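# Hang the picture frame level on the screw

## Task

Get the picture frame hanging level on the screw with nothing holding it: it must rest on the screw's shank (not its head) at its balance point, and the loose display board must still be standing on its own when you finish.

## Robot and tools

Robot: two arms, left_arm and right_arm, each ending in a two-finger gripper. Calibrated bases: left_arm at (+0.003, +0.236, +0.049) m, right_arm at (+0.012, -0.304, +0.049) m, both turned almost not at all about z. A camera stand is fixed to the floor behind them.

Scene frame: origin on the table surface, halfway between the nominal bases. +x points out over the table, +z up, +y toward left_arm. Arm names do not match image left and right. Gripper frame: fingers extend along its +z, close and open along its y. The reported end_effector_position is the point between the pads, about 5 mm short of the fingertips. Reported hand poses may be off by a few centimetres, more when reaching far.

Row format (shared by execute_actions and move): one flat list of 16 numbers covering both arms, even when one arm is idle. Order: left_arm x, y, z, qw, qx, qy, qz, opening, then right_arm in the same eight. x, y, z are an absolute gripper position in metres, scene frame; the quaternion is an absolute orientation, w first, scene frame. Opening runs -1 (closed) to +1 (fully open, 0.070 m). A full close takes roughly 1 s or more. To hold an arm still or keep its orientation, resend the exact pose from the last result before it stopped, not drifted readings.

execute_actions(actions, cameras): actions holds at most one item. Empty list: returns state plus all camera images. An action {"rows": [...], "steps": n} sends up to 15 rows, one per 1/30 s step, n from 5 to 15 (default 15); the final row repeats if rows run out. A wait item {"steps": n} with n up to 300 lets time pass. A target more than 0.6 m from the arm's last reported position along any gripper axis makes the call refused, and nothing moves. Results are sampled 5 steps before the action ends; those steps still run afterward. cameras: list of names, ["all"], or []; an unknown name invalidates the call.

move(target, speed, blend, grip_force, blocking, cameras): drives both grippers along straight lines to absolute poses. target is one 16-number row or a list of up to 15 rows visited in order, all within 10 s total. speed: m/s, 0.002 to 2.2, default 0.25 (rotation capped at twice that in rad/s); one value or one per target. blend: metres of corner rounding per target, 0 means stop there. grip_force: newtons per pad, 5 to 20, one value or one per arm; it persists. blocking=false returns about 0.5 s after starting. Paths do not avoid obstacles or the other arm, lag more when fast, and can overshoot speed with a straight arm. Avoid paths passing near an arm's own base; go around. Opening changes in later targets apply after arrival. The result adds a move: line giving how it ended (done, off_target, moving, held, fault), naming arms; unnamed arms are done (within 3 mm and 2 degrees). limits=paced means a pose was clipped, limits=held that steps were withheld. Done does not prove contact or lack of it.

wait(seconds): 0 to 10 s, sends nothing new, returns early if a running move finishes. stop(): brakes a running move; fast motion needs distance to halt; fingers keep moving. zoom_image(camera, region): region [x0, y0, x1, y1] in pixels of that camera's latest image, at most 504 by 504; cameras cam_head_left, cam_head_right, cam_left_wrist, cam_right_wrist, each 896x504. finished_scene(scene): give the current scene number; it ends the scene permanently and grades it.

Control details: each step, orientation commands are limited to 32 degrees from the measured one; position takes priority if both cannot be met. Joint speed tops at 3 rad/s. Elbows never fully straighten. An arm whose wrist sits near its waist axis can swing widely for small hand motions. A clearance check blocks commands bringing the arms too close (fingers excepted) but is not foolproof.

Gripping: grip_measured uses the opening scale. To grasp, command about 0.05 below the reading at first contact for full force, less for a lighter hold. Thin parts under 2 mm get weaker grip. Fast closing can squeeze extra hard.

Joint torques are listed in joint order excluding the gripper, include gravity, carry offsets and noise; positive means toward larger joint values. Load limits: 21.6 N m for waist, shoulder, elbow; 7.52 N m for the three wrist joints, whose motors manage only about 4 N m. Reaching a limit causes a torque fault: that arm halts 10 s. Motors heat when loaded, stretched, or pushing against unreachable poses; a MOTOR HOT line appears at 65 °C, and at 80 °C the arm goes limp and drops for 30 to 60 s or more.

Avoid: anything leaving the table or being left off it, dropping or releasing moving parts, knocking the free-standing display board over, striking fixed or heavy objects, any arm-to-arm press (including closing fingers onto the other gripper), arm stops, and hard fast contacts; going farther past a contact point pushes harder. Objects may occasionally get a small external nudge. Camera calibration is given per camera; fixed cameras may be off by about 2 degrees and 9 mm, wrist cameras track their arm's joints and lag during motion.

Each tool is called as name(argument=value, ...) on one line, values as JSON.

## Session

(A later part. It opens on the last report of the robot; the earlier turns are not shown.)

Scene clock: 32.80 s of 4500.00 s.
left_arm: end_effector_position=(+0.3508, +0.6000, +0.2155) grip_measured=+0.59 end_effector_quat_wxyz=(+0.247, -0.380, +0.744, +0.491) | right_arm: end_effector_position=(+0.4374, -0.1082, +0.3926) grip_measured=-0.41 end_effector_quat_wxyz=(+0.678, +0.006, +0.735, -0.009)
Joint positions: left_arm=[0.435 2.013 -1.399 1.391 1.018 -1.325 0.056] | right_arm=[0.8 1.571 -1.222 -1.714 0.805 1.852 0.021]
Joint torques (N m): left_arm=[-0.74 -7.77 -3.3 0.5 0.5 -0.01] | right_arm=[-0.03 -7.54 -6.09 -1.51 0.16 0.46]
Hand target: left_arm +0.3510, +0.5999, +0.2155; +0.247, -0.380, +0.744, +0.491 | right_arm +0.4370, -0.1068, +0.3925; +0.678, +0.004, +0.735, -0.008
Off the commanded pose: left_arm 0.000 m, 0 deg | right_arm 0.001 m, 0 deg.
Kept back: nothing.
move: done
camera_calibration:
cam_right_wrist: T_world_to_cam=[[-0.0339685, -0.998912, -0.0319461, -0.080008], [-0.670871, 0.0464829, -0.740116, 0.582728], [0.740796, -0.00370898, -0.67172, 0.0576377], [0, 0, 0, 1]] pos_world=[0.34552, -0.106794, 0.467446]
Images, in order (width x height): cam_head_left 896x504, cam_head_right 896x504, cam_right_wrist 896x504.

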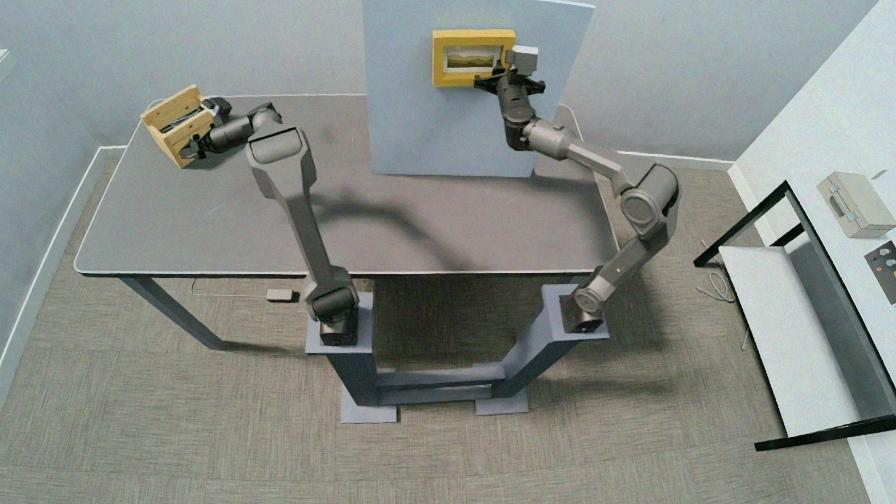

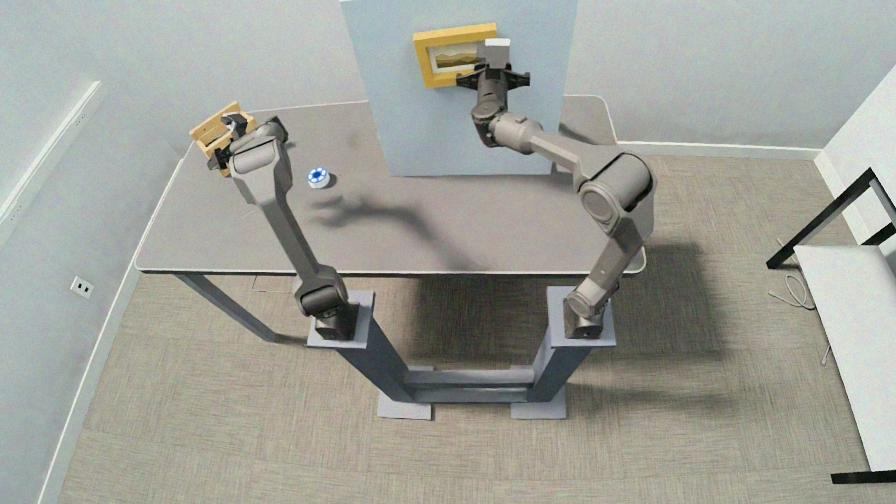

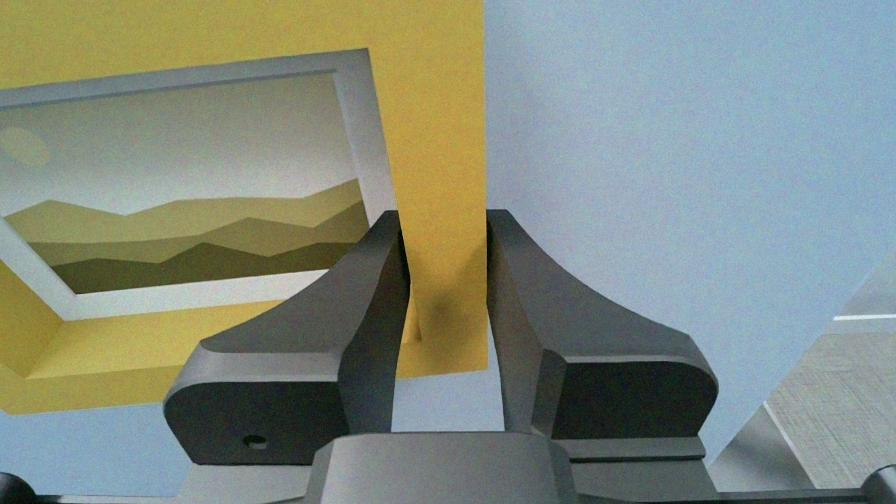

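move(target=[[0.30,0.35,0.45,0.495,0.159,0.846,-0.116,-1,0.437,-0.1068,0.3925,0.678,0.004,0.735,-0.008,-0.75],[0.33,0.08,0.52,0.495,0.159,0.846,-0.116,-1,0.437,-0.1068,0.3925,0.678,0.004,0.735,-0.008,-0.75],[0.41,-0.03,0.52,0.495,0.159,0.846,-0.116,-1,0.437,-0.1068,0.3925,0.678,0.004,0.735,-0.008,-0.75]], speed=0.4, blend=0.06, cameras=["cam_left_wrist","cam_head_left"])

zoom_image(camera="cam_left_wrist", region=[300, 100, 804, 384])

Scene clock: 38.87 s of 4500.00 s.
left_arm: end_effector_position=(+0.4101, -0.0299, +0.5194) grip_measured=-1.00 end_effector_quat_wxyz=(+0.516, +0.159, +0.832, -0.125) | right_arm: end_effector_position=(+0.4371, -0.1071, +0.3924) grip_measured=-0.42 end_effector_quat_wxyz=(+0.678, +0.004, +0.735, -0.008)
Joint positions: left_arm=[-0.68 1.876 -2.537 0.248 1.223 -0.251 0] | right_arm=[0.802 1.571 -1.222 -1.714 0.803 1.852 0.02]
Joint torques (N m): left_arm=[-0.28 -7.38 -1.48 0.3 -1.18 0.04] | right_arm=[-1.9 -6.71 -4.8 -1.09 0.47 0.44]
Hand target: left_arm +0.4099, -0.0299, +0.5196; +0.516, +0.159, +0.832, -0.125 | right_arm +0.4370, -0.1068, +0.3925; +0.678, +0.004, +0.735, -0.008
Off the commanded pose: left_arm 0.001 m, 3 deg | right_arm 0.000 m, 0 deg.
joint sent to its limit (left arm) — joint 5 (wrist pitch), upper limit.
Kept back: nothing.
move: off_target (left_arm)
camera_calibration:
cam_left_wrist: T_world_to_cam=[[-0.378687, -0.925197, 0.0246564, 0.118379], [-0.805726, 0.316444, -0.500668, 0.600537], [0.455414, -0.209463, -0.865288, 0.378208], [0, 0, 0, 1]] pos_world=[0.356456, -0.00129164, 0.62501]
Images, in order (width x height): cam_head_left 896x504, cam_left_wrist 896x504.

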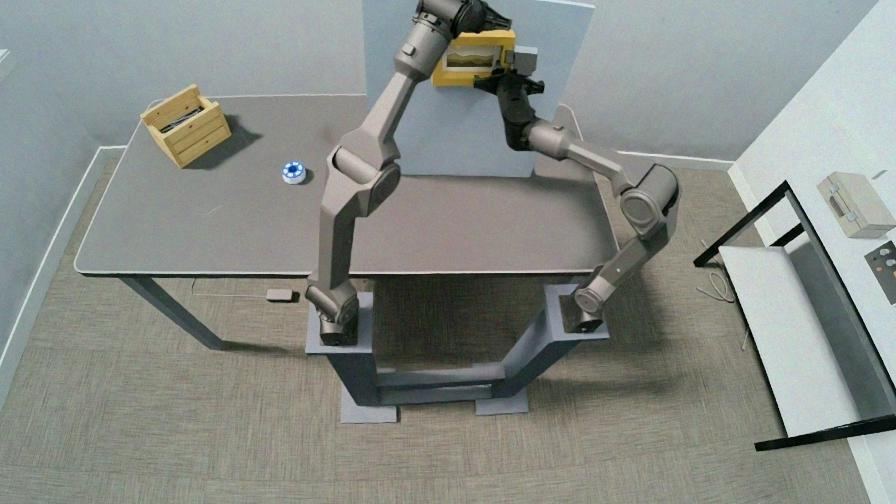

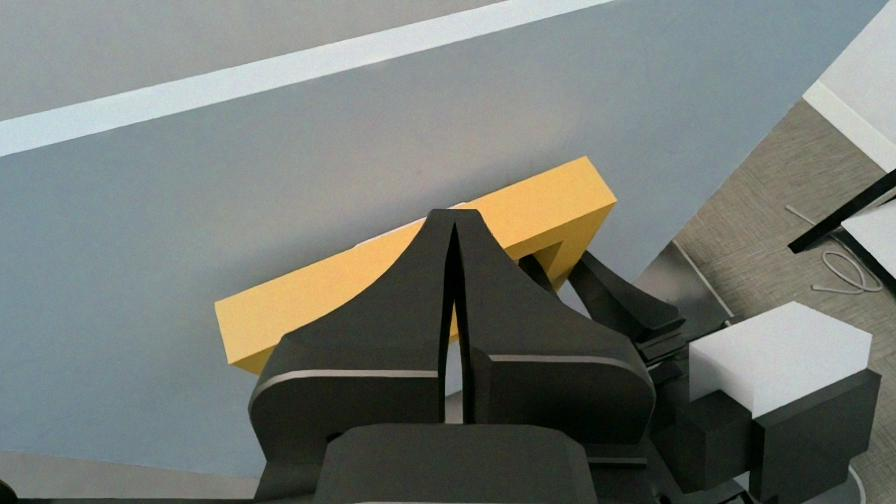

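Scaled by 1.000.

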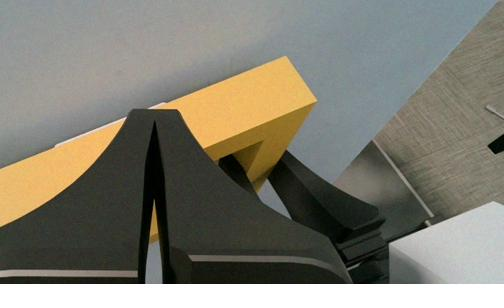

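move(target=[0.432,-0.065,0.53,0.516,0.159,0.832,-0.125,-1,0.437,-0.1068,0.3925,0.678,0.004,0.735,-0.008,-0.75], speed=0.2, cameras=["cam_left_wrist"])

zoom_image(camera="cam_left_wrist", region=[250, 140, 500, 281])

Scene clock: 39.93 s of 4500.00 s.
left_arm: end_effector_position=(+0.4321, -0.0654, +0.5289) grip_measured=-1.00 end_effector_quat_wxyz=(+0.560, +0.159, +0.800, -0.145) | right_arm: end_effector_position=(+0.4371, -0.1071, +0.3924) grip_measured=-0.42 end_effector_quat_wxyz=(+0.678, +0.004, +0.735, -0.008)
Joint positions: left_arm=[-0.716 2.057 -2.797 0.277 1.191 -0.255 0] | right_arm=[0.802 1.571 -1.222 -1.714 0.803 1.852 0.02]
Joint torques (N m): left_arm=[0.19 -9.04 -1.6 0.27 -1.14 -0.2] | right_arm=[-1.98 -7.23 -5.06 -1.05 0.47 0.43]
Hand target: left_arm +0.4317, -0.0647, +0.5294; +0.560, +0.158, +0.801, -0.144 | right_arm +0.4370, -0.1068, +0.3925; +0.678, +0.004, +0.735, -0.008
Off the commanded pose: left_arm 0.001 m, 7 deg | right_arm 0.000 m, 0 deg.
elbow stopped short (left arm): the move would have taken joint 3 (elbow) straighter than the controller allows.
Kept back: nothing.
move: off_target (left_arm)
camera_calibration:
cam_left_wrist: T_world_to_cam=[[-0.399644, -0.915986, 0.0354273, 0.0975802], [-0.745472, 0.302272, -0.594056, 0.65666], [0.533439, -0.263821, -0.803643, 0.298968], [0, 0, 0, 1]] pos_world=[0.369038, -0.0302342, 0.626899]
Images, in order (width x height): cam_left_wrist 896x504.

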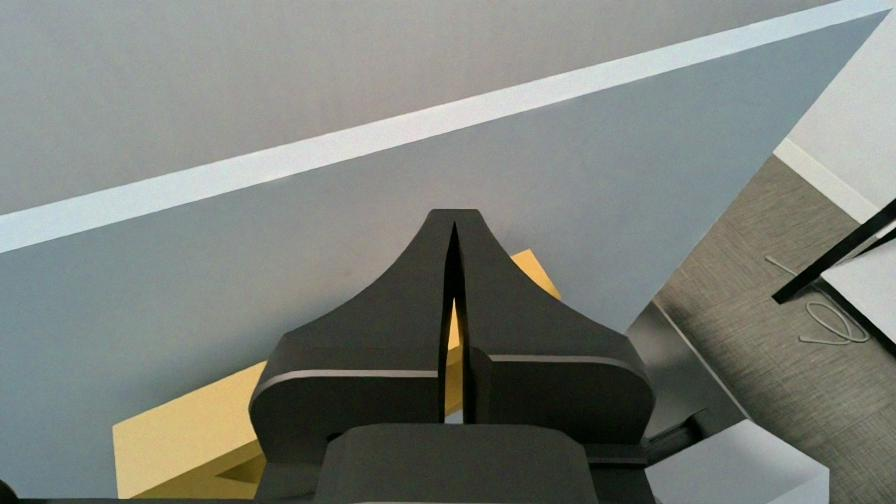

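Scaled by 2.016 from the camera's 896x504 image, which has a finer 1280x720 frame.

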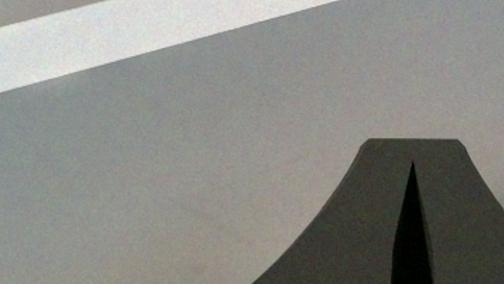

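move(target=[0.418,-0.035,0.518,0.516,0.159,0.832,-0.125,1,0.437,-0.1068,0.3925,0.678,0.004,0.735,-0.008,-0.75], speed=0.2, cameras=["cam_left_wrist"])

zoom_image(camera="cam_left_wrist", region=[330, 160, 510, 261])

Scene clock: 41.43 s of 4500.00 s.
left_arm: end_effector_position=(+0.4179, -0.0347, +0.5178) grip_measured=+0.98 end_effector_quat_wxyz=(+0.520, +0.159, +0.830, -0.126) | right_arm: end_effector_position=(+0.4371, -0.1071, +0.3924) grip_measured=-0.42 end_effector_quat_wxyz=(+0.678, +0.004, +0.735, -0.008)
Joint positions: left_arm=[-0.676 1.915 -2.586 0.244 1.222 -0.244 0.069] | right_arm=[0.802 1.571 -1.222 -1.714 0.803 1.852 0.02]
Joint torques (N m): left_arm=[-0.91 -6.61 -2.7 -0.01 -0.81 0.07] | right_arm=[-1.98 -7.38 -5.42 -1.01 0.48 0.39]
Hand target: left_arm +0.4179, -0.0349, +0.5177; +0.520, +0.159, +0.830, -0.127 | right_arm +0.4370, -0.1068, +0.3925; +0.678, +0.004, +0.735, -0.008
Off the commanded pose: left_arm 0.000 m, 1 deg | right_arm 0.000 m, 0 deg.
joint sent to its limit (left arm) — joint 5 (wrist pitch), upper limit.
Kept back: nothing.
move: done
camera_calibration:
cam_left_wrist: T_world_to_cam=[[-0.380148, -0.924603, 0.0244262, 0.117599], [-0.801175, 0.315975, -0.508211, 0.609546], [0.462175, -0.212765, -0.860886, 0.366951], [0, 0, 0, 1]] pos_world=[0.363462, -0.00579404, 0.622809]
Images, in order (width x height): cam_left_wrist 896x504.

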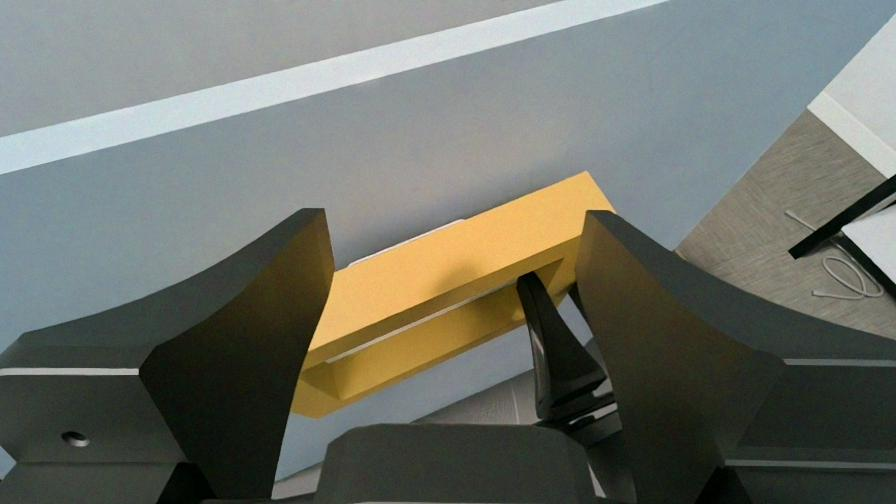

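Scaled by 2.800 from the camera's 896x504 image, which has a finer 1280x720 frame.

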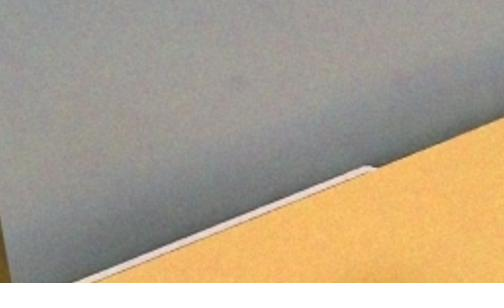

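move(target=[0.428,-0.035,0.508,0.520,0.159,0.830,-0.126,1,0.437,-0.1096,0.3885,0.678,0.004,0.735,-0.008,-0.75], speed=0.05, cameras=["cam_left_wrist","cam_right_wrist"])

zoom_image(camera="cam_left_wrist", region=[330, 160, 510, 261])

Scene clock: 44.20 s of 4500.00 s.
left_arm: end_effector_position=(+0.4282, -0.0353, +0.5075) grip_measured=+0.98 end_effector_quat_wxyz=(+0.520, +0.160, +0.830, -0.125) | right_arm: end_effector_position=(+0.4370, -0.1094, +0.3884) grip_measured=-0.43 end_effector_quat_wxyz=(+0.678, +0.004, +0.735, -0.008)
Joint positions: left_arm=[-0.657 1.897 -2.497 0.232 1.151 -0.245 0.069] | right_arm=[0.796 1.567 -1.201 -1.733 0.799 1.876 0.02]
Joint torques (N m): left_arm=[0.25 -8.51 -2.56 0.06 -1.18 -0.21] | right_arm=[-1.42 -6.75 -4.26 -0.94 0.32 0.27]
Hand target: left_arm +0.4280, -0.0350, +0.5080; +0.520, +0.159, +0.830, -0.126 | right_arm +0.4370, -0.1096, +0.3885; +0.678, +0.004, +0.735, -0.008
Off the commanded pose: left_arm 0.001 m, 0 deg | right_arm 0.000 m, 0 deg.
Kept back: nothing.
move: done
camera_calibration:
cam_left_wrist: T_world_to_cam=[[-0.380651, -0.924451, 0.0222407, 0.122556], [-0.80099, 0.317605, -0.507485, 0.612313], [0.462082, -0.210989, -0.861373, 0.353499], [0, 0, 0, 1]] pos_world=[0.373762, -0.00659216, 0.612509]
cam_right_wrist: T_world_to_cam=[[-0.0296566, -0.999051, -0.0318994, -0.0832679], [-0.671361, 0.0435524, -0.73985, 0.579226], [0.740537, -0.000525437, -0.672015, 0.0557448], [0, 0, 0, 1]] pos_world=[0.345119, -0.108386, 0.463346]
Images, in order (width x height): cam_left_wrist 896x504, cam_right_wrist 896x504.

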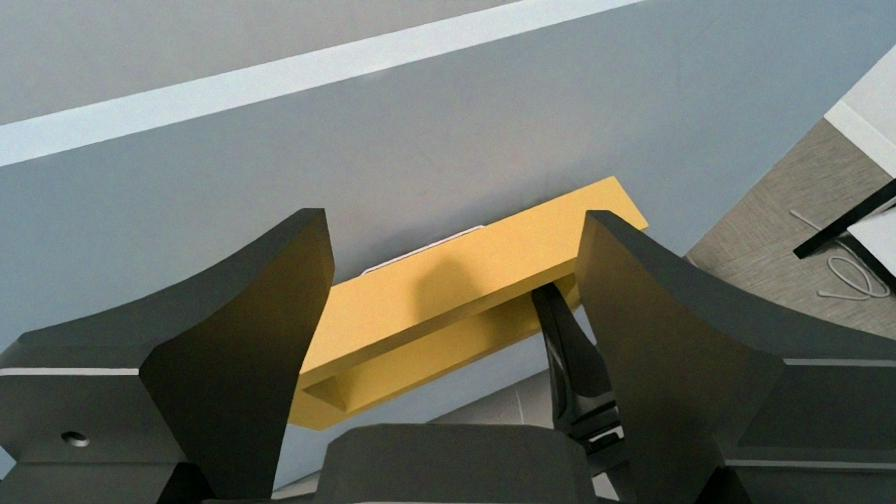

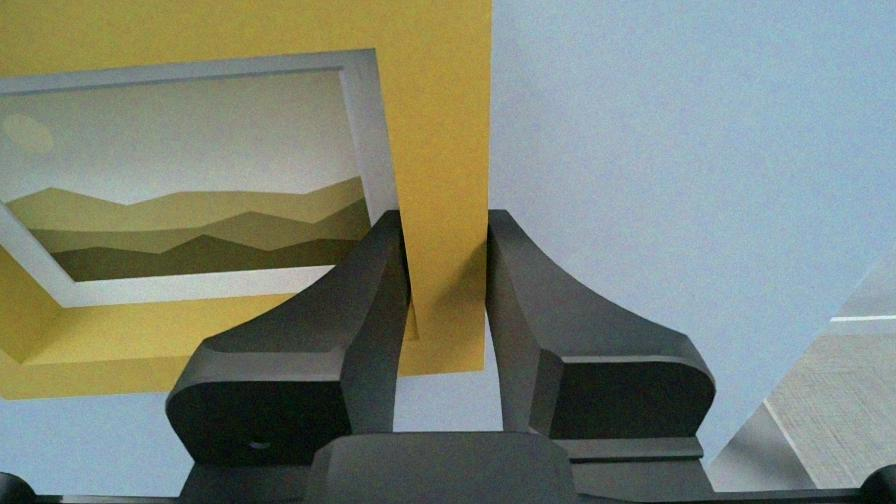

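Scaled by 2.800 from the camera's 896x504 image, which has a finer 1280x720 frame.

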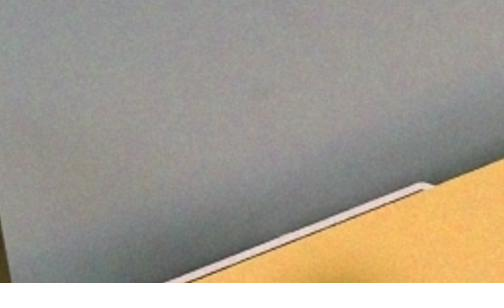

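zoom_image(camera="cam_left_wrist", region=[420, 200, 500, 256])

zoom_image(camera="cam_left_wrist", region=[350, 235, 430, 291])

Scaled by 6.300 from the camera's 896x504 image, which has a finer 1280x720 frame.

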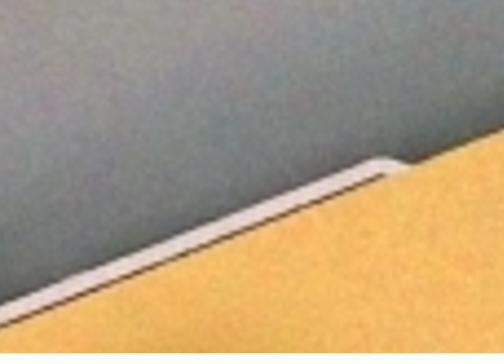

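Scaled by 6.300 from the camera's 896x504 image, which has a finer 1280x720 frame.

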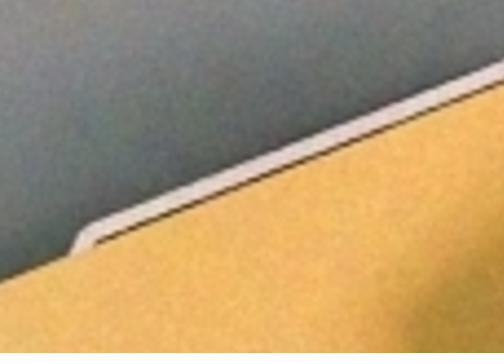

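move(target=[[0.428,-0.035,0.508,0.520,0.159,0.830,-0.126,1,0.437,-0.1096,0.396,0.678,0.004,0.735,-0.008,-0.75],[0.428,-0.035,0.508,0.520,0.159,0.830,-0.126,1,0.4415,-0.1096,0.396,0.678,0.004,0.735,-0.008,-0.75]], speed=0.05, blend=0.002, cameras=["cam_left_wrist","cam_right_wrist"])

zoom_image(camera="cam_left_wrist", region=[330, 160, 510, 261])

Scene clock: 46.87 s of 4500.00 s.
left_arm: end_effector_position=(+0.4282, -0.0353, +0.5075) grip_measured=+0.98 end_effector_quat_wxyz=(+0.520, +0.159, +0.830, -0.126) | right_arm: end_effector_position=(+0.4409, -0.1099, +0.3970) grip_measured=-0.40 end_effector_quat_wxyz=(+0.679, +0.005, +0.734, -0.008)
Joint positions: left_arm=[-0.657 1.897 -2.497 0.232 1.151 -0.246 0.069] | right_arm=[0.785 1.571 -1.239 -1.707 0.785 1.835 0.021]
Joint torques (N m): left_arm=[-0.79 -8.39 -3.07 0.25 -1.06 -0.2] | right_arm=[-2.97 -4.11 -6.55 -1.59 0.03 0.51]
Hand target: left_arm +0.4280, -0.0350, +0.5080; +0.520, +0.159, +0.830, -0.126 | right_arm +0.4415, -0.1096, +0.3960; +0.678, +0.004, +0.735, -0.008
Off the commanded pose: left_arm 0.001 m, 0 deg | right_arm 0.001 m, 0 deg.
Kept back: nothing.
move: done
camera_calibration:
cam_left_wrist: T_world_to_cam=[[-0.38031, -0.924574, 0.0229611, 0.122079], [-0.801267, 0.316988, -0.507434, 0.612349], [0.461882, -0.21138, -0.861385, 0.353599], [0, 0, 0, 1]] pos_world=[0.373762, -0.00649268, 0.612509]
cam_right_wrist: T_world_to_cam=[[-0.0302882, -0.998998, -0.0329408, -0.0827675], [-0.669954, 0.0447474, -0.741053, 0.588231], [0.741785, -0.00037638, -0.670638, 0.0575049], [0, 0, 0, 1]] pos_world=[0.348924, -0.108985, 0.471749]
Images, in order (width x height): cam_left_wrist 896x504, cam_right_wrist 896x504.

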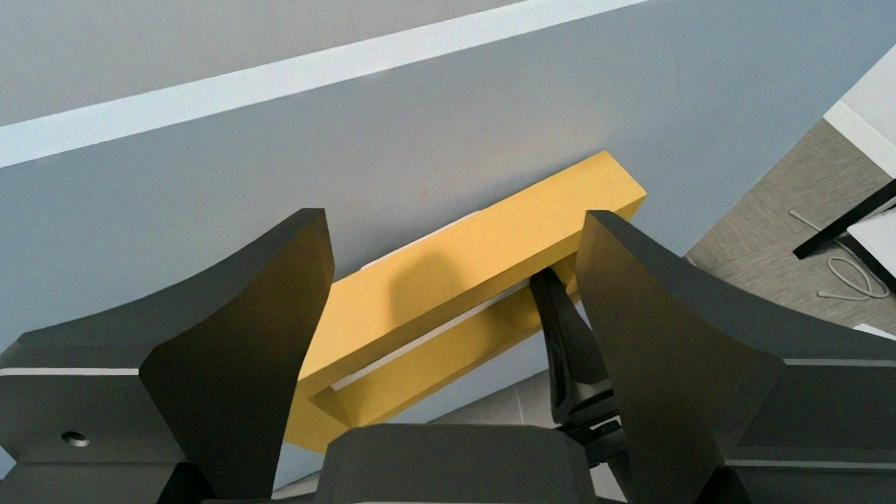

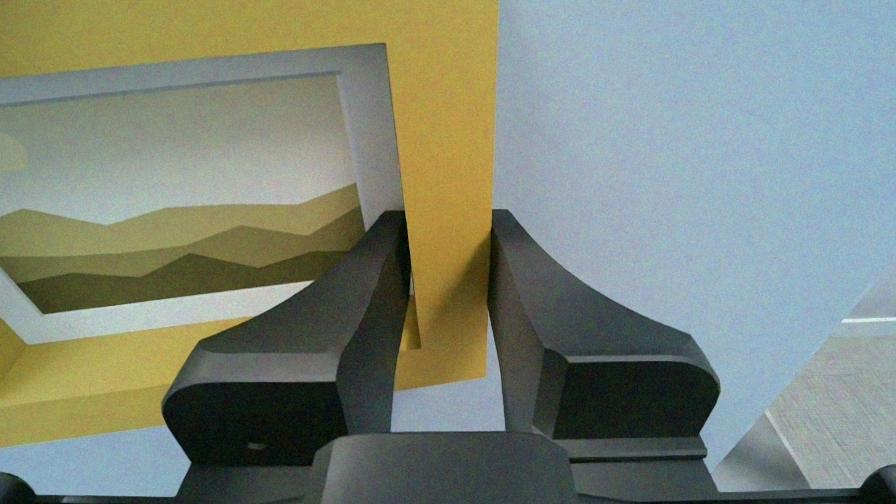

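Scaled by 2.800 from the camera's 896x504 image, which has a finer 1280x720 frame.

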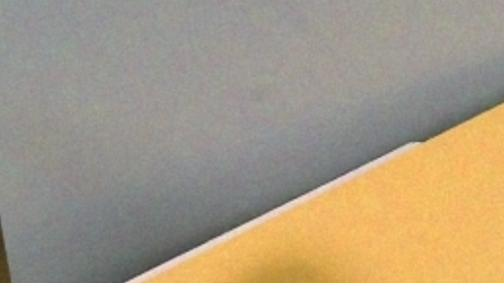

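move(target=[[0.33,0.08,0.50,0.520,0.159,0.830,-0.126,-1,0.436,-0.1096,0.396,0.678,0.004,0.735,-0.008,-0.75],[0.33,0.14,0.445,0.2302,-0.2302,0.669,-0.669,-1,0.436,-0.1096,0.396,0.678,0.004,0.735,-0.008,-0.75],[0.446,0.09,0.445,0.2302,-0.2302,0.669,-0.669,-1,0.436,-0.1096,0.396,0.678,0.004,0.735,-0.008,-0.75]], speed=[0.15,0.5,0.2], blend=0.03, cameras=["cam_left_wrist","cam_head_left","cam_head_right"])

Scene clock: 52.63 s of 4500.00 s.
left_arm: end_effector_position=(+0.4466, +0.0898, +0.4447) grip_measured=-1.00 end_effector_quat_wxyz=(+0.230, -0.230, +0.669, -0.669) | right_arm: end_effector_position=(+0.4361, -0.1095, +0.3959) grip_measured=-0.44 end_effector_quat_wxyz=(+0.678, +0.004, +0.735, -0.008)
Joint positions: left_arm=[0.097 1.634 -1.435 -1.643 1.004 0.132 0] | right_arm=[0.798 1.56 -1.224 -1.704 0.796 1.835 0.02]
Joint torques (N m): left_arm=[0.57 -7.7 -2.62 -0.63 0.25 0.02] | right_arm=[0.71 -7.92 -4.44 -1.08 0.23 0.47]
Hand target: left_arm +0.4460, +0.0900, +0.4450; +0.230, -0.230, +0.669, -0.669 | right_arm +0.4360, -0.1096, +0.3960; +0.678, +0.004, +0.735, -0.008
Off the commanded pose: left_arm 0.001 m, 0 deg | right_arm 0.000 m, 0 deg.
Kept back: nothing.
move: done
camera_calibration:
cam_left_wrist: T_world_to_cam=[[0.00652742, -0.0245607, 0.999677, -0.441724], [-0.997684, -0.0678514, 0.00484739, 0.450008], [0.0677104, -0.997393, -0.0249467, 0.192069], [0, 0, 0, 1]] pos_world=[0.438844, 0.211253, 0.444192]
Images, in order (width x height): cam_head_left 896x504, cam_head_right 896x504, cam_left_wrist 896x504.

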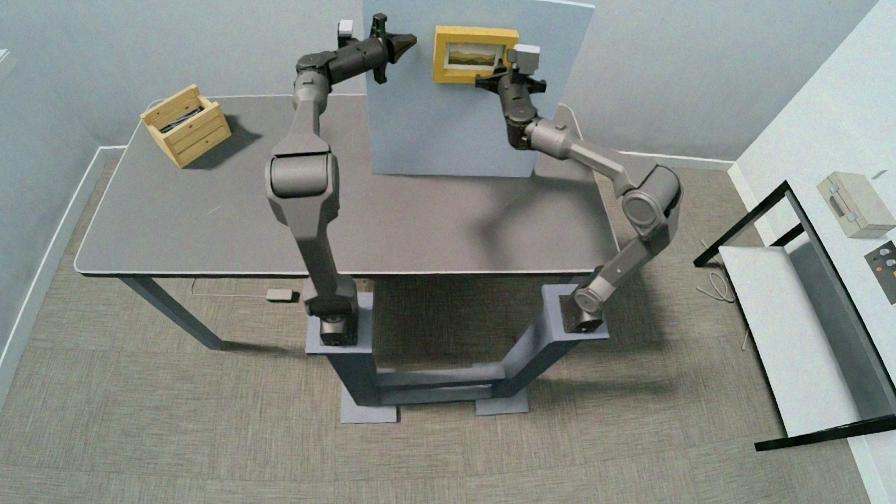

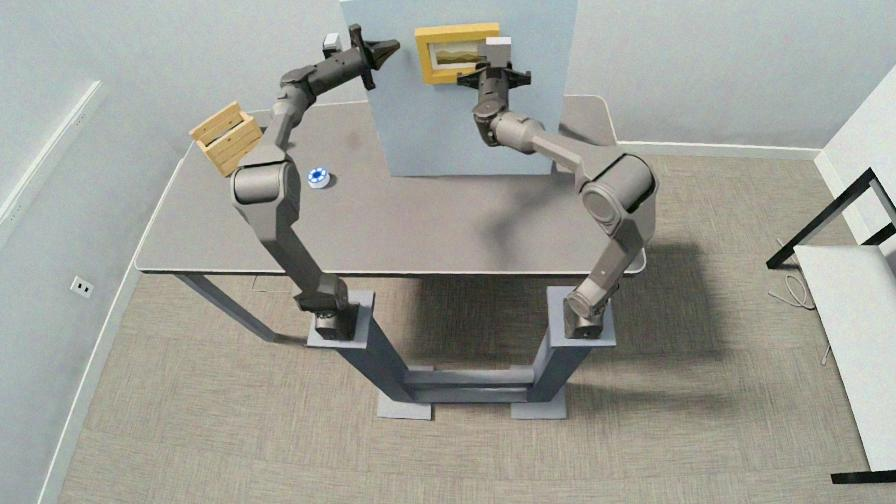

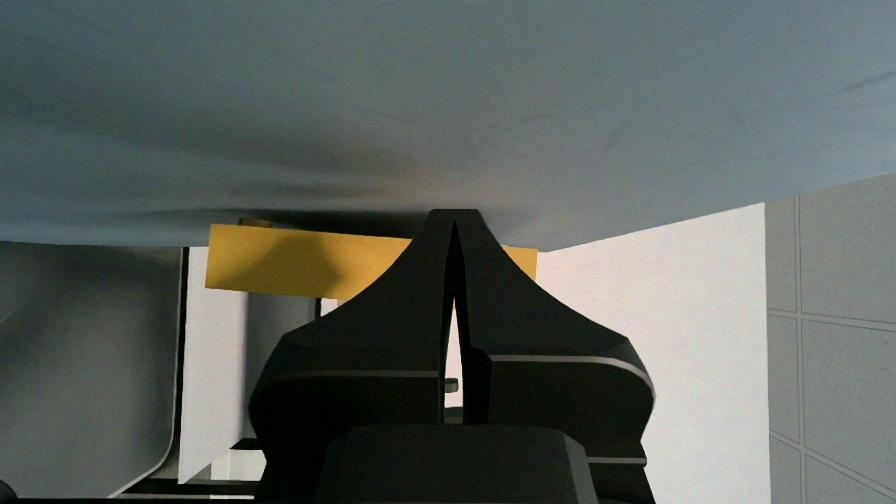

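move(target=[0.428,0.09,0.425,0.1351,-0.1351,0.6932,-0.6932,-1,0.436,-0.1096,0.396,0.678,0.004,0.735,-0.008,-0.75], speed=0.2, cameras=["cam_left_wrist"])

zoom_image(camera="cam_left_wrist", region=[230, 40, 590, 242])

Scene clock: 56.97 s of 4500.00 s.
left_arm: end_effector_position=(+0.4282, +0.0893, +0.4245) grip_measured=-1.00 end_effector_quat_wxyz=(+0.172, -0.176, +0.692, -0.678) | right_arm: end_effector_position=(+0.4361, -0.1095, +0.3959) grip_measured=-0.44 end_effector_quat_wxyz=(+0.678, +0.004, +0.735, -0.008)
Joint positions: left_arm=[0.154 1.688 -1.439 -1.608 1.223 0.164 0] | right_arm=[0.798 1.56 -1.224 -1.704 0.796 1.835 0.02]
Joint torques (N m): left_arm=[0.39 -7.89 -3.1 -0.93 0.18 0.05] | right_arm=[0.71 -7.94 -4.38 -1.08 0.18 0.47]
Hand target: left_arm +0.4281, +0.0896, +0.4250; +0.173, -0.176, +0.692, -0.678 | right_arm +0.4360, -0.1096, +0.3960; +0.678, +0.004, +0.735, -0.008
Off the commanded pose: left_arm 0.001 m, 7 deg | right_arm 0.000 m, 0 deg.
joint sent to its limit (left arm) — joint 5 (wrist pitch), upper limit.
Kept back: nothing.
move: off_target (left_arm)
camera_calibration:
cam_left_wrist: T_world_to_cam=[[0.011304, -0.0432702, 0.998999, -0.421534], [-0.995249, 0.0961364, 0.0154255, 0.411646], [-0.0967077, -0.994427, -0.0419779, 0.269757], [0, 0, 0, 1]] pos_world=[0.440543, 0.21044, 0.426086]
Images, in order (width x height): cam_left_wrist 896x504.

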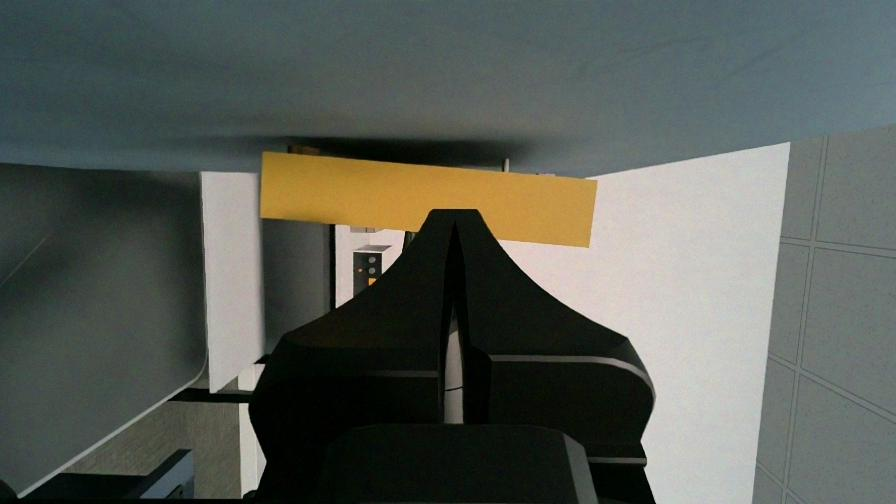

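Scaled by 1.400 from the camera's 896x504 image, which has a finer 1280x720 frame.

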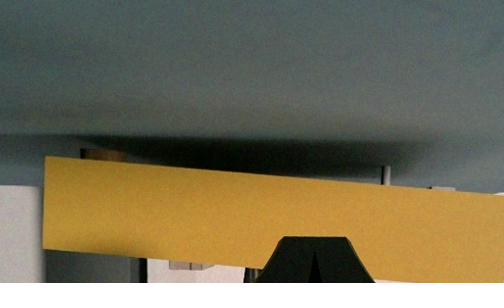

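zoom_image(camera="cam_left_wrist", region=[460, 120, 610, 204])

zoom_image(camera="cam_left_wrist", region=[240, 120, 390, 204])

Scaled by 3.360 from the camera's 896x504 image, which has a finer 1280x720 frame.

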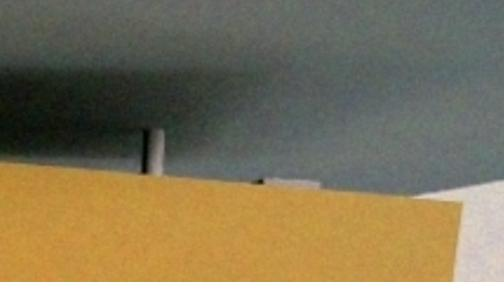

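Scaled by 3.360 from the camera's 896x504 image, which has a finer 1280x720 frame.

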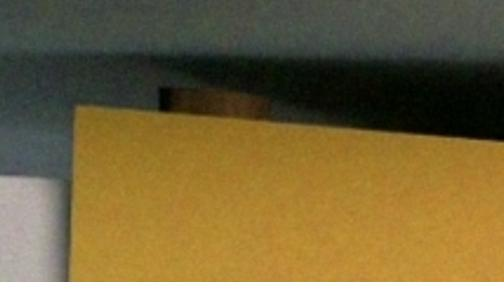

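wait(seconds=0.1, cameras=["all"])

zoom_image(camera="cam_head_right", region=[400, 10, 520, 90])

zoom_image(camera="cam_head_left", region=[410, 10, 530, 90])

Scene clock: 57.87 s of 4500.00 s.
left_arm: end_effector_position=(+0.4280, +0.0893, +0.4248) grip_measured=-1.00 end_effector_quat_wxyz=(+0.173, -0.176, +0.692, -0.678) | right_arm: end_effector_position=(+0.4361, -0.1095, +0.3959) grip_measured=-0.44 end_effector_quat_wxyz=(+0.678, +0.004, +0.735, -0.008)
Joint positions: left_arm=[0.154 1.687 -1.439 -1.608 1.223 0.164 0] | right_arm=[0.798 1.56 -1.224 -1.704 0.796 1.835 0.02]
Joint torques (N m): left_arm=[0.47 -7.77 -3.35 -1.01 0.12 -0.14] | right_arm=[0.76 -7.94 -4.38 -1.08 0.19 0.47]
Hand target: left_arm +0.4281, +0.0896, +0.4250; +0.173, -0.176, +0.692, -0.678 | right_arm +0.4360, -0.1096, +0.3960; +0.678, +0.004, +0.735, -0.008
Off the commanded pose: left_arm 0.001 m, 7 deg | right_arm 0.000 m, 0 deg.
Steps of this call (1-27: nothing new was sent). Readings (end_effector_position of left_arm | right_arm):
1: (+0.4282, +0.0893, +0.4245) | (+0.4361, -0.1095, +0.3959)
2: (+0.4282, +0.0893, +0.4245) | (+0.4361, -0.1095, +0.3959)
4: (+0.4282, +0.0893, +0.4245) | (+0.4361, -0.1095, +0.3959)
8: (+0.4280, +0.0893, +0.4248) | (+0.4361, -0.1095, +0.3959)
27: the state above
camera_calibration:
cam_left_wrist: T_world_to_cam=[[0.0103877, -0.0433735, 0.999005, -0.421407], [-0.995259, 0.0961717, 0.0145242, 0.411724], [-0.096706, -0.994419, -0.0421689, 0.26982], [0, 0, 0, 1]] pos_world=[0.440243, 0.21044, 0.426386]
cam_right_wrist: T_world_to_cam=[[-0.029251, -0.999093, -0.0309364, -0.0837547], [-0.671492, 0.0425668, -0.739788, 0.584084], [0.740434, -0.000865974, -0.672128, 0.0615032], [0, 0, 0, 1]] pos_world=[0.344219, -0.108488, 0.470846]

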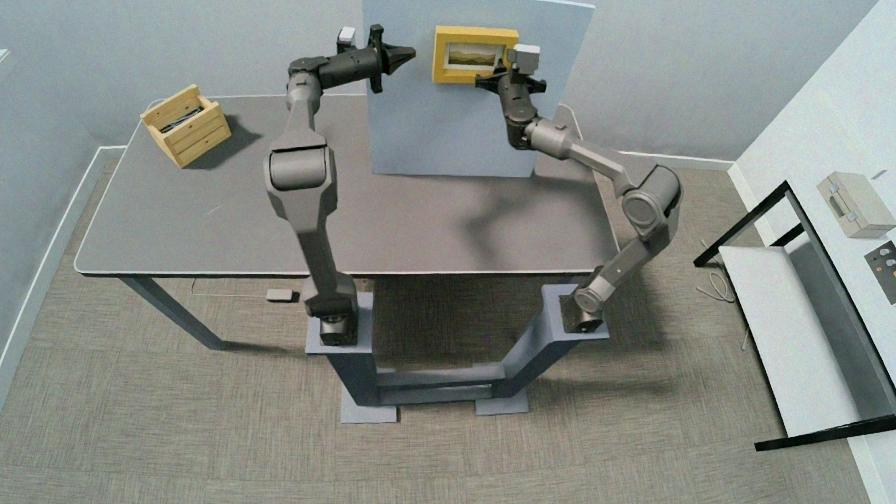

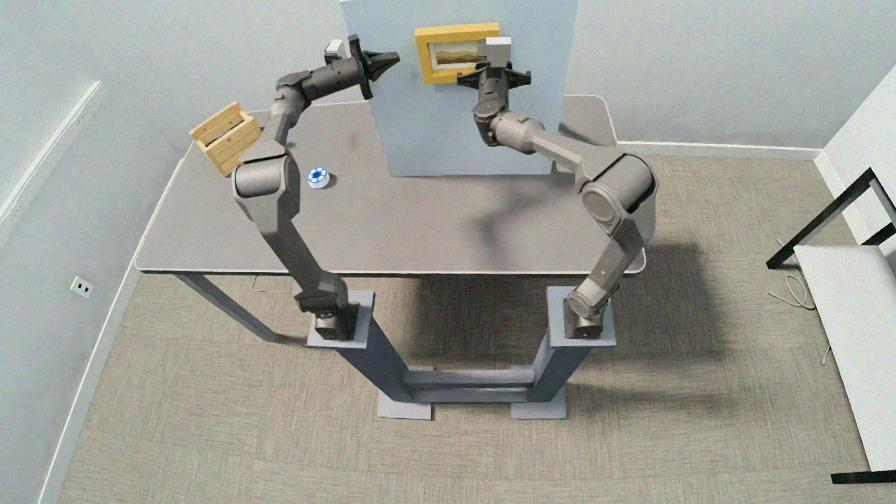

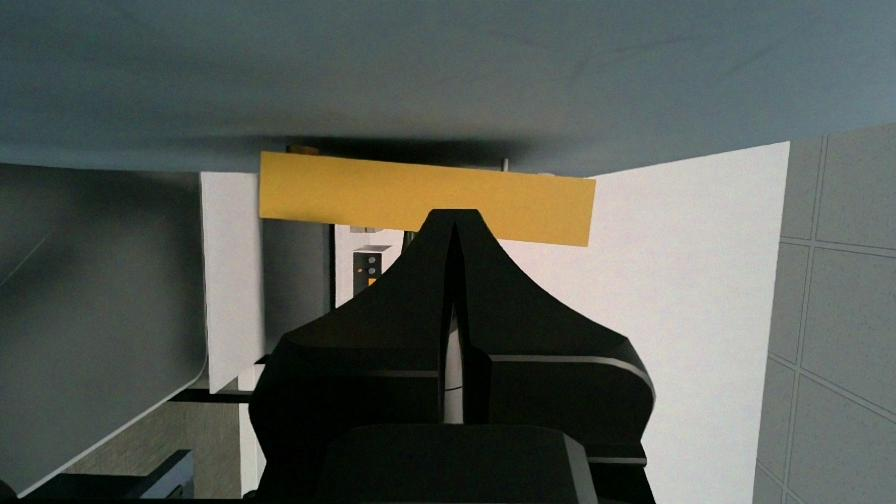

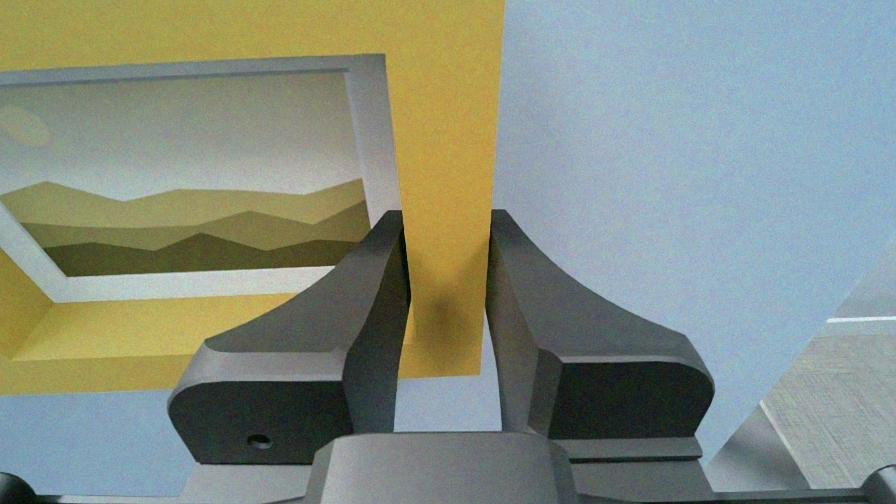

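Scaled by 4.200 from the camera's 896x504 image, which has a finer 1280x720 frame.

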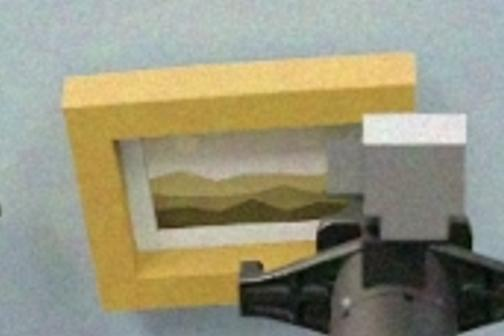

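Scaled by 4.200 from the camera's 896x504 image, which has a finer 1280x720 frame.

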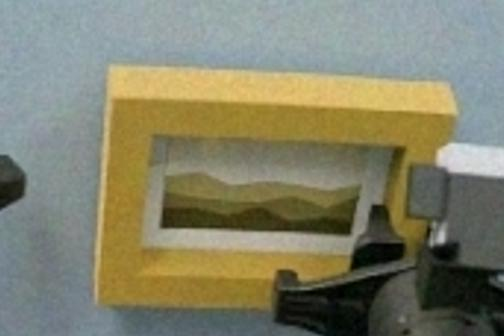

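move(target=[[0.428,0.0893,0.425,0.173,-0.176,0.692,-0.678,-1,0.4395,-0.1096,0.394,0.678,0.004,0.735,-0.008,-0.55]], speed=0.03, grip_force=9, cameras=["cam_left_wrist"])

zoom_image(camera="cam_left_wrist", region=[230, 100, 630, 260])

Scene clock: 61.00 s of 4500.00 s.
left_arm: end_effector_position=(+0.4281, +0.0894, +0.4248) grip_measured=-1.00 end_effector_quat_wxyz=(+0.173, -0.176, +0.692, -0.678) | right_arm: end_effector_position=(+0.4391, -0.1097, +0.3947) grip_measured=-0.42 end_effector_quat_wxyz=(+0.679, +0.004, +0.735, -0.008)
Joint positions: left_arm=[0.154 1.687 -1.439 -1.608 1.222 0.164 0] | right_arm=[0.79 1.568 -1.226 -1.714 0.791 1.846 0.02]
Joint torques (N m): left_arm=[-0.95 -7.58 -3.47 -0.71 -0.04 -0.13] | right_arm=[-1.32 -3.77 -5.3 -1.08 -0.14 0.44]
Hand target: left_arm +0.4280, +0.0893, +0.4250; +0.173, -0.176, +0.692, -0.678 | right_arm +0.4395, -0.1096, +0.3940; +0.678, +0.004, +0.735, -0.008
Off the commanded pose: left_arm 0.000 m, 0 deg | right_arm 0.001 m, 0 deg.
Kept back: nothing.
grip_force (N): 9, 9
move: done
camera_calibration:
cam_left_wrist: T_world_to_cam=[[0.0105046, -0.0435734, 0.998995, -0.421409], [-0.995345, 0.095264, 0.0146214, 0.412002], [-0.0958054, -0.994498, -0.0423699, 0.269634], [0, 0, 0, 1]] pos_world=[0.440343, 0.210539, 0.426386]
Images, in order (width x height): cam_left_wrist 896x504.

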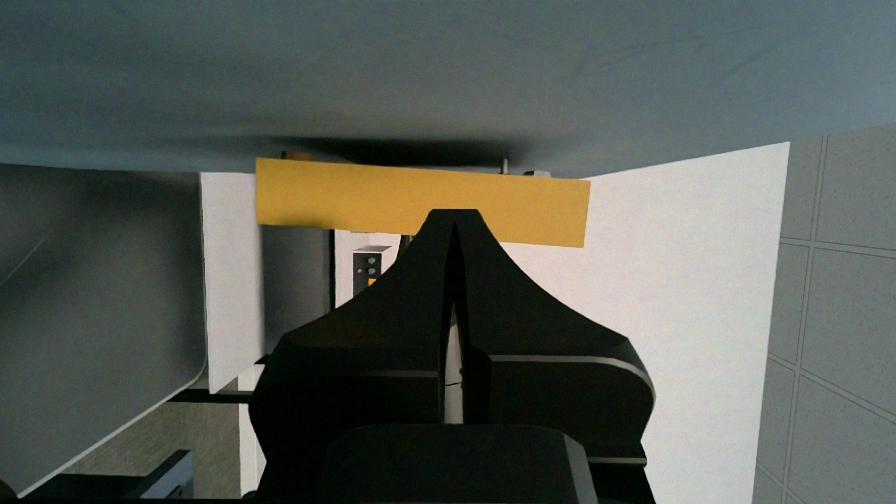

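Scaled by 1.260 from the camera's 896x504 image, which has a finer 1280x720 frame.

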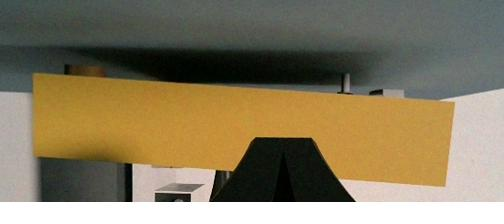

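zoom_image(camera="cam_left_wrist", region=[470, 130, 600, 203])

zoom_image(camera="cam_left_wrist", region=[250, 130, 380, 203])

Scaled by 3.877 from the camera's 896x504 image, which has a finer 1280x720 frame.

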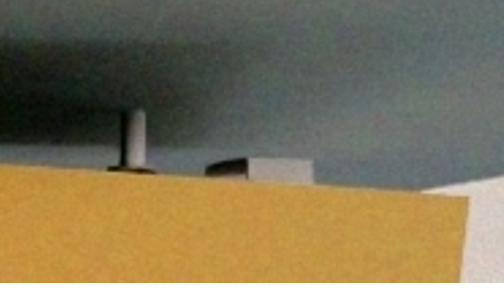

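Scaled by 3.877 from the camera's 896x504 image, which has a finer 1280x720 frame.

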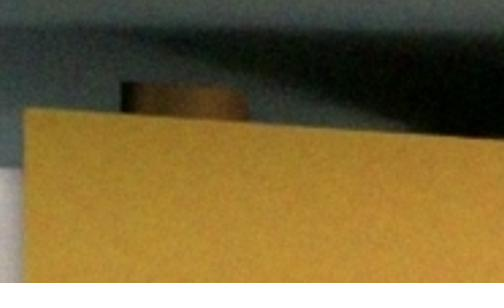

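move(target=[[0.428,0.0893,0.425,0.173,-0.176,0.692,-0.678,-1,0.432,-0.1096,0.394,0.678,0.004,0.735,-0.008,-0.75],[0.428,0.0893,0.425,0.173,-0.176,0.692,-0.678,-1,0.432,-0.1096,0.394,0.7069,-0.0185,0.7069,0.0185,-0.75]], speed=0.05, grip_force=20, cameras=["cam_left_wrist","cam_right_wrist"])

zoom_image(camera="cam_left_wrist", region=[470, 130, 600, 203])

Scene clock: 64.40 s of 4500.00 s.
left_arm: end_effector_position=(+0.4281, +0.0894, +0.4248) grip_measured=-1.00 end_effector_quat_wxyz=(+0.173, -0.176, +0.692, -0.678) | right_arm: end_effector_position=(+0.4319, -0.1092, +0.3942) grip_measured=-0.44 end_effector_quat_wxyz=(+0.678, -0.011, +0.735, +0.009)
Joint positions: left_arm=[0.154 1.687 -1.439 -1.608 1.222 0.164 0] | right_arm=[0.784 1.528 -1.18 -1.74 0.743 1.869 0.019]
Joint torques (N m): left_arm=[-0.87 -7.66 -2.96 -0.74 -0.07 -0.1] | right_arm=[-0.26 -7.5 -4.48 -1.1 0.31 0.09]
Hand target: left_arm +0.4280, +0.0893, +0.4250; +0.173, -0.176, +0.692, -0.678 | right_arm +0.4319, -0.1095, +0.3943; +0.678, -0.010, +0.735, +0.009
Off the commanded pose: left_arm 0.000 m, 0 deg | right_arm 0.000 m, 5 deg.
joint sent to its limit (right arm) — joint 4 (forearm roll), lower limit.
Kept back: nothing.
move: off_target (right_arm)
camera_calibration:
cam_left_wrist: T_world_to_cam=[[0.0105046, -0.0435734, 0.998995, -0.421409], [-0.995345, 0.095264, 0.0146214, 0.412002], [-0.0958054, -0.994498, -0.0423699, 0.269634], [0, 0, 0, 1]] pos_world=[0.440343, 0.210539, 0.426386]
cam_right_wrist: T_world_to_cam=[[0.0144584, -0.999241, -0.0361772, -0.100456], [-0.672157, 0.0170735, -0.740212, 0.577668], [0.740267, 0.0350191, -0.6714, 0.0671494], [0, 0, 0, 1]] pos_world=[0.340027, -0.112594, 0.469046]
Images, in order (width x height): cam_left_wrist 896x504, cam_right_wrist 896x504.

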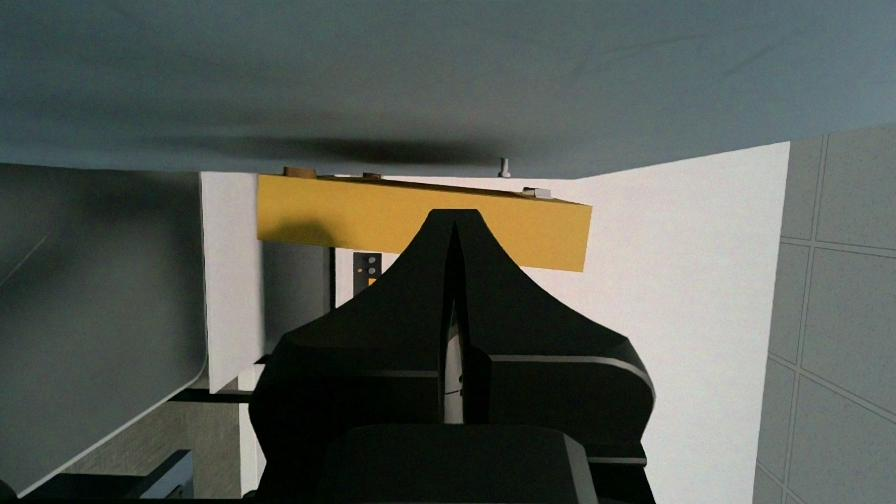

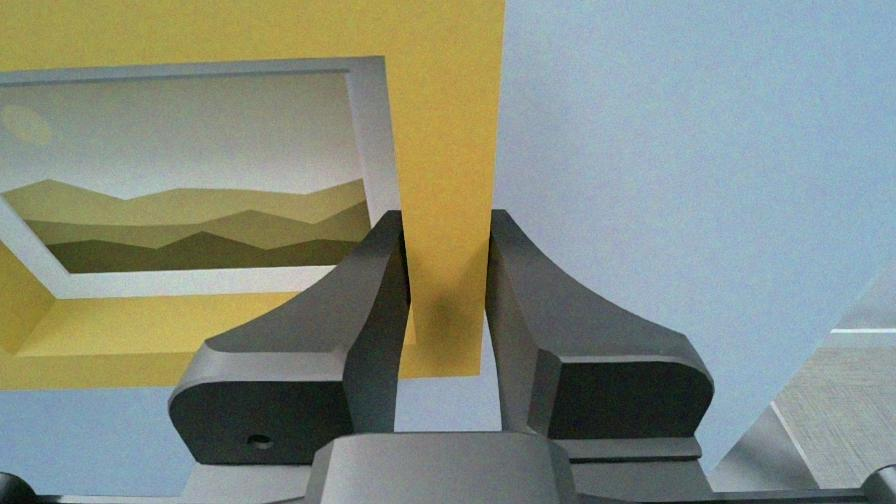

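Scaled by 3.877 from the camera's 896x504 image, which has a finer 1280x720 frame.

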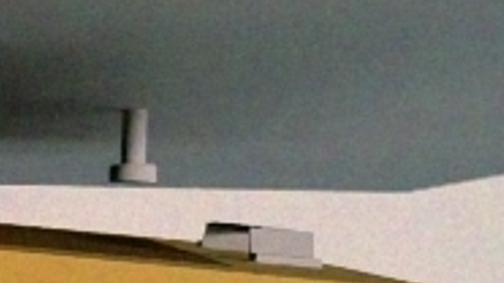

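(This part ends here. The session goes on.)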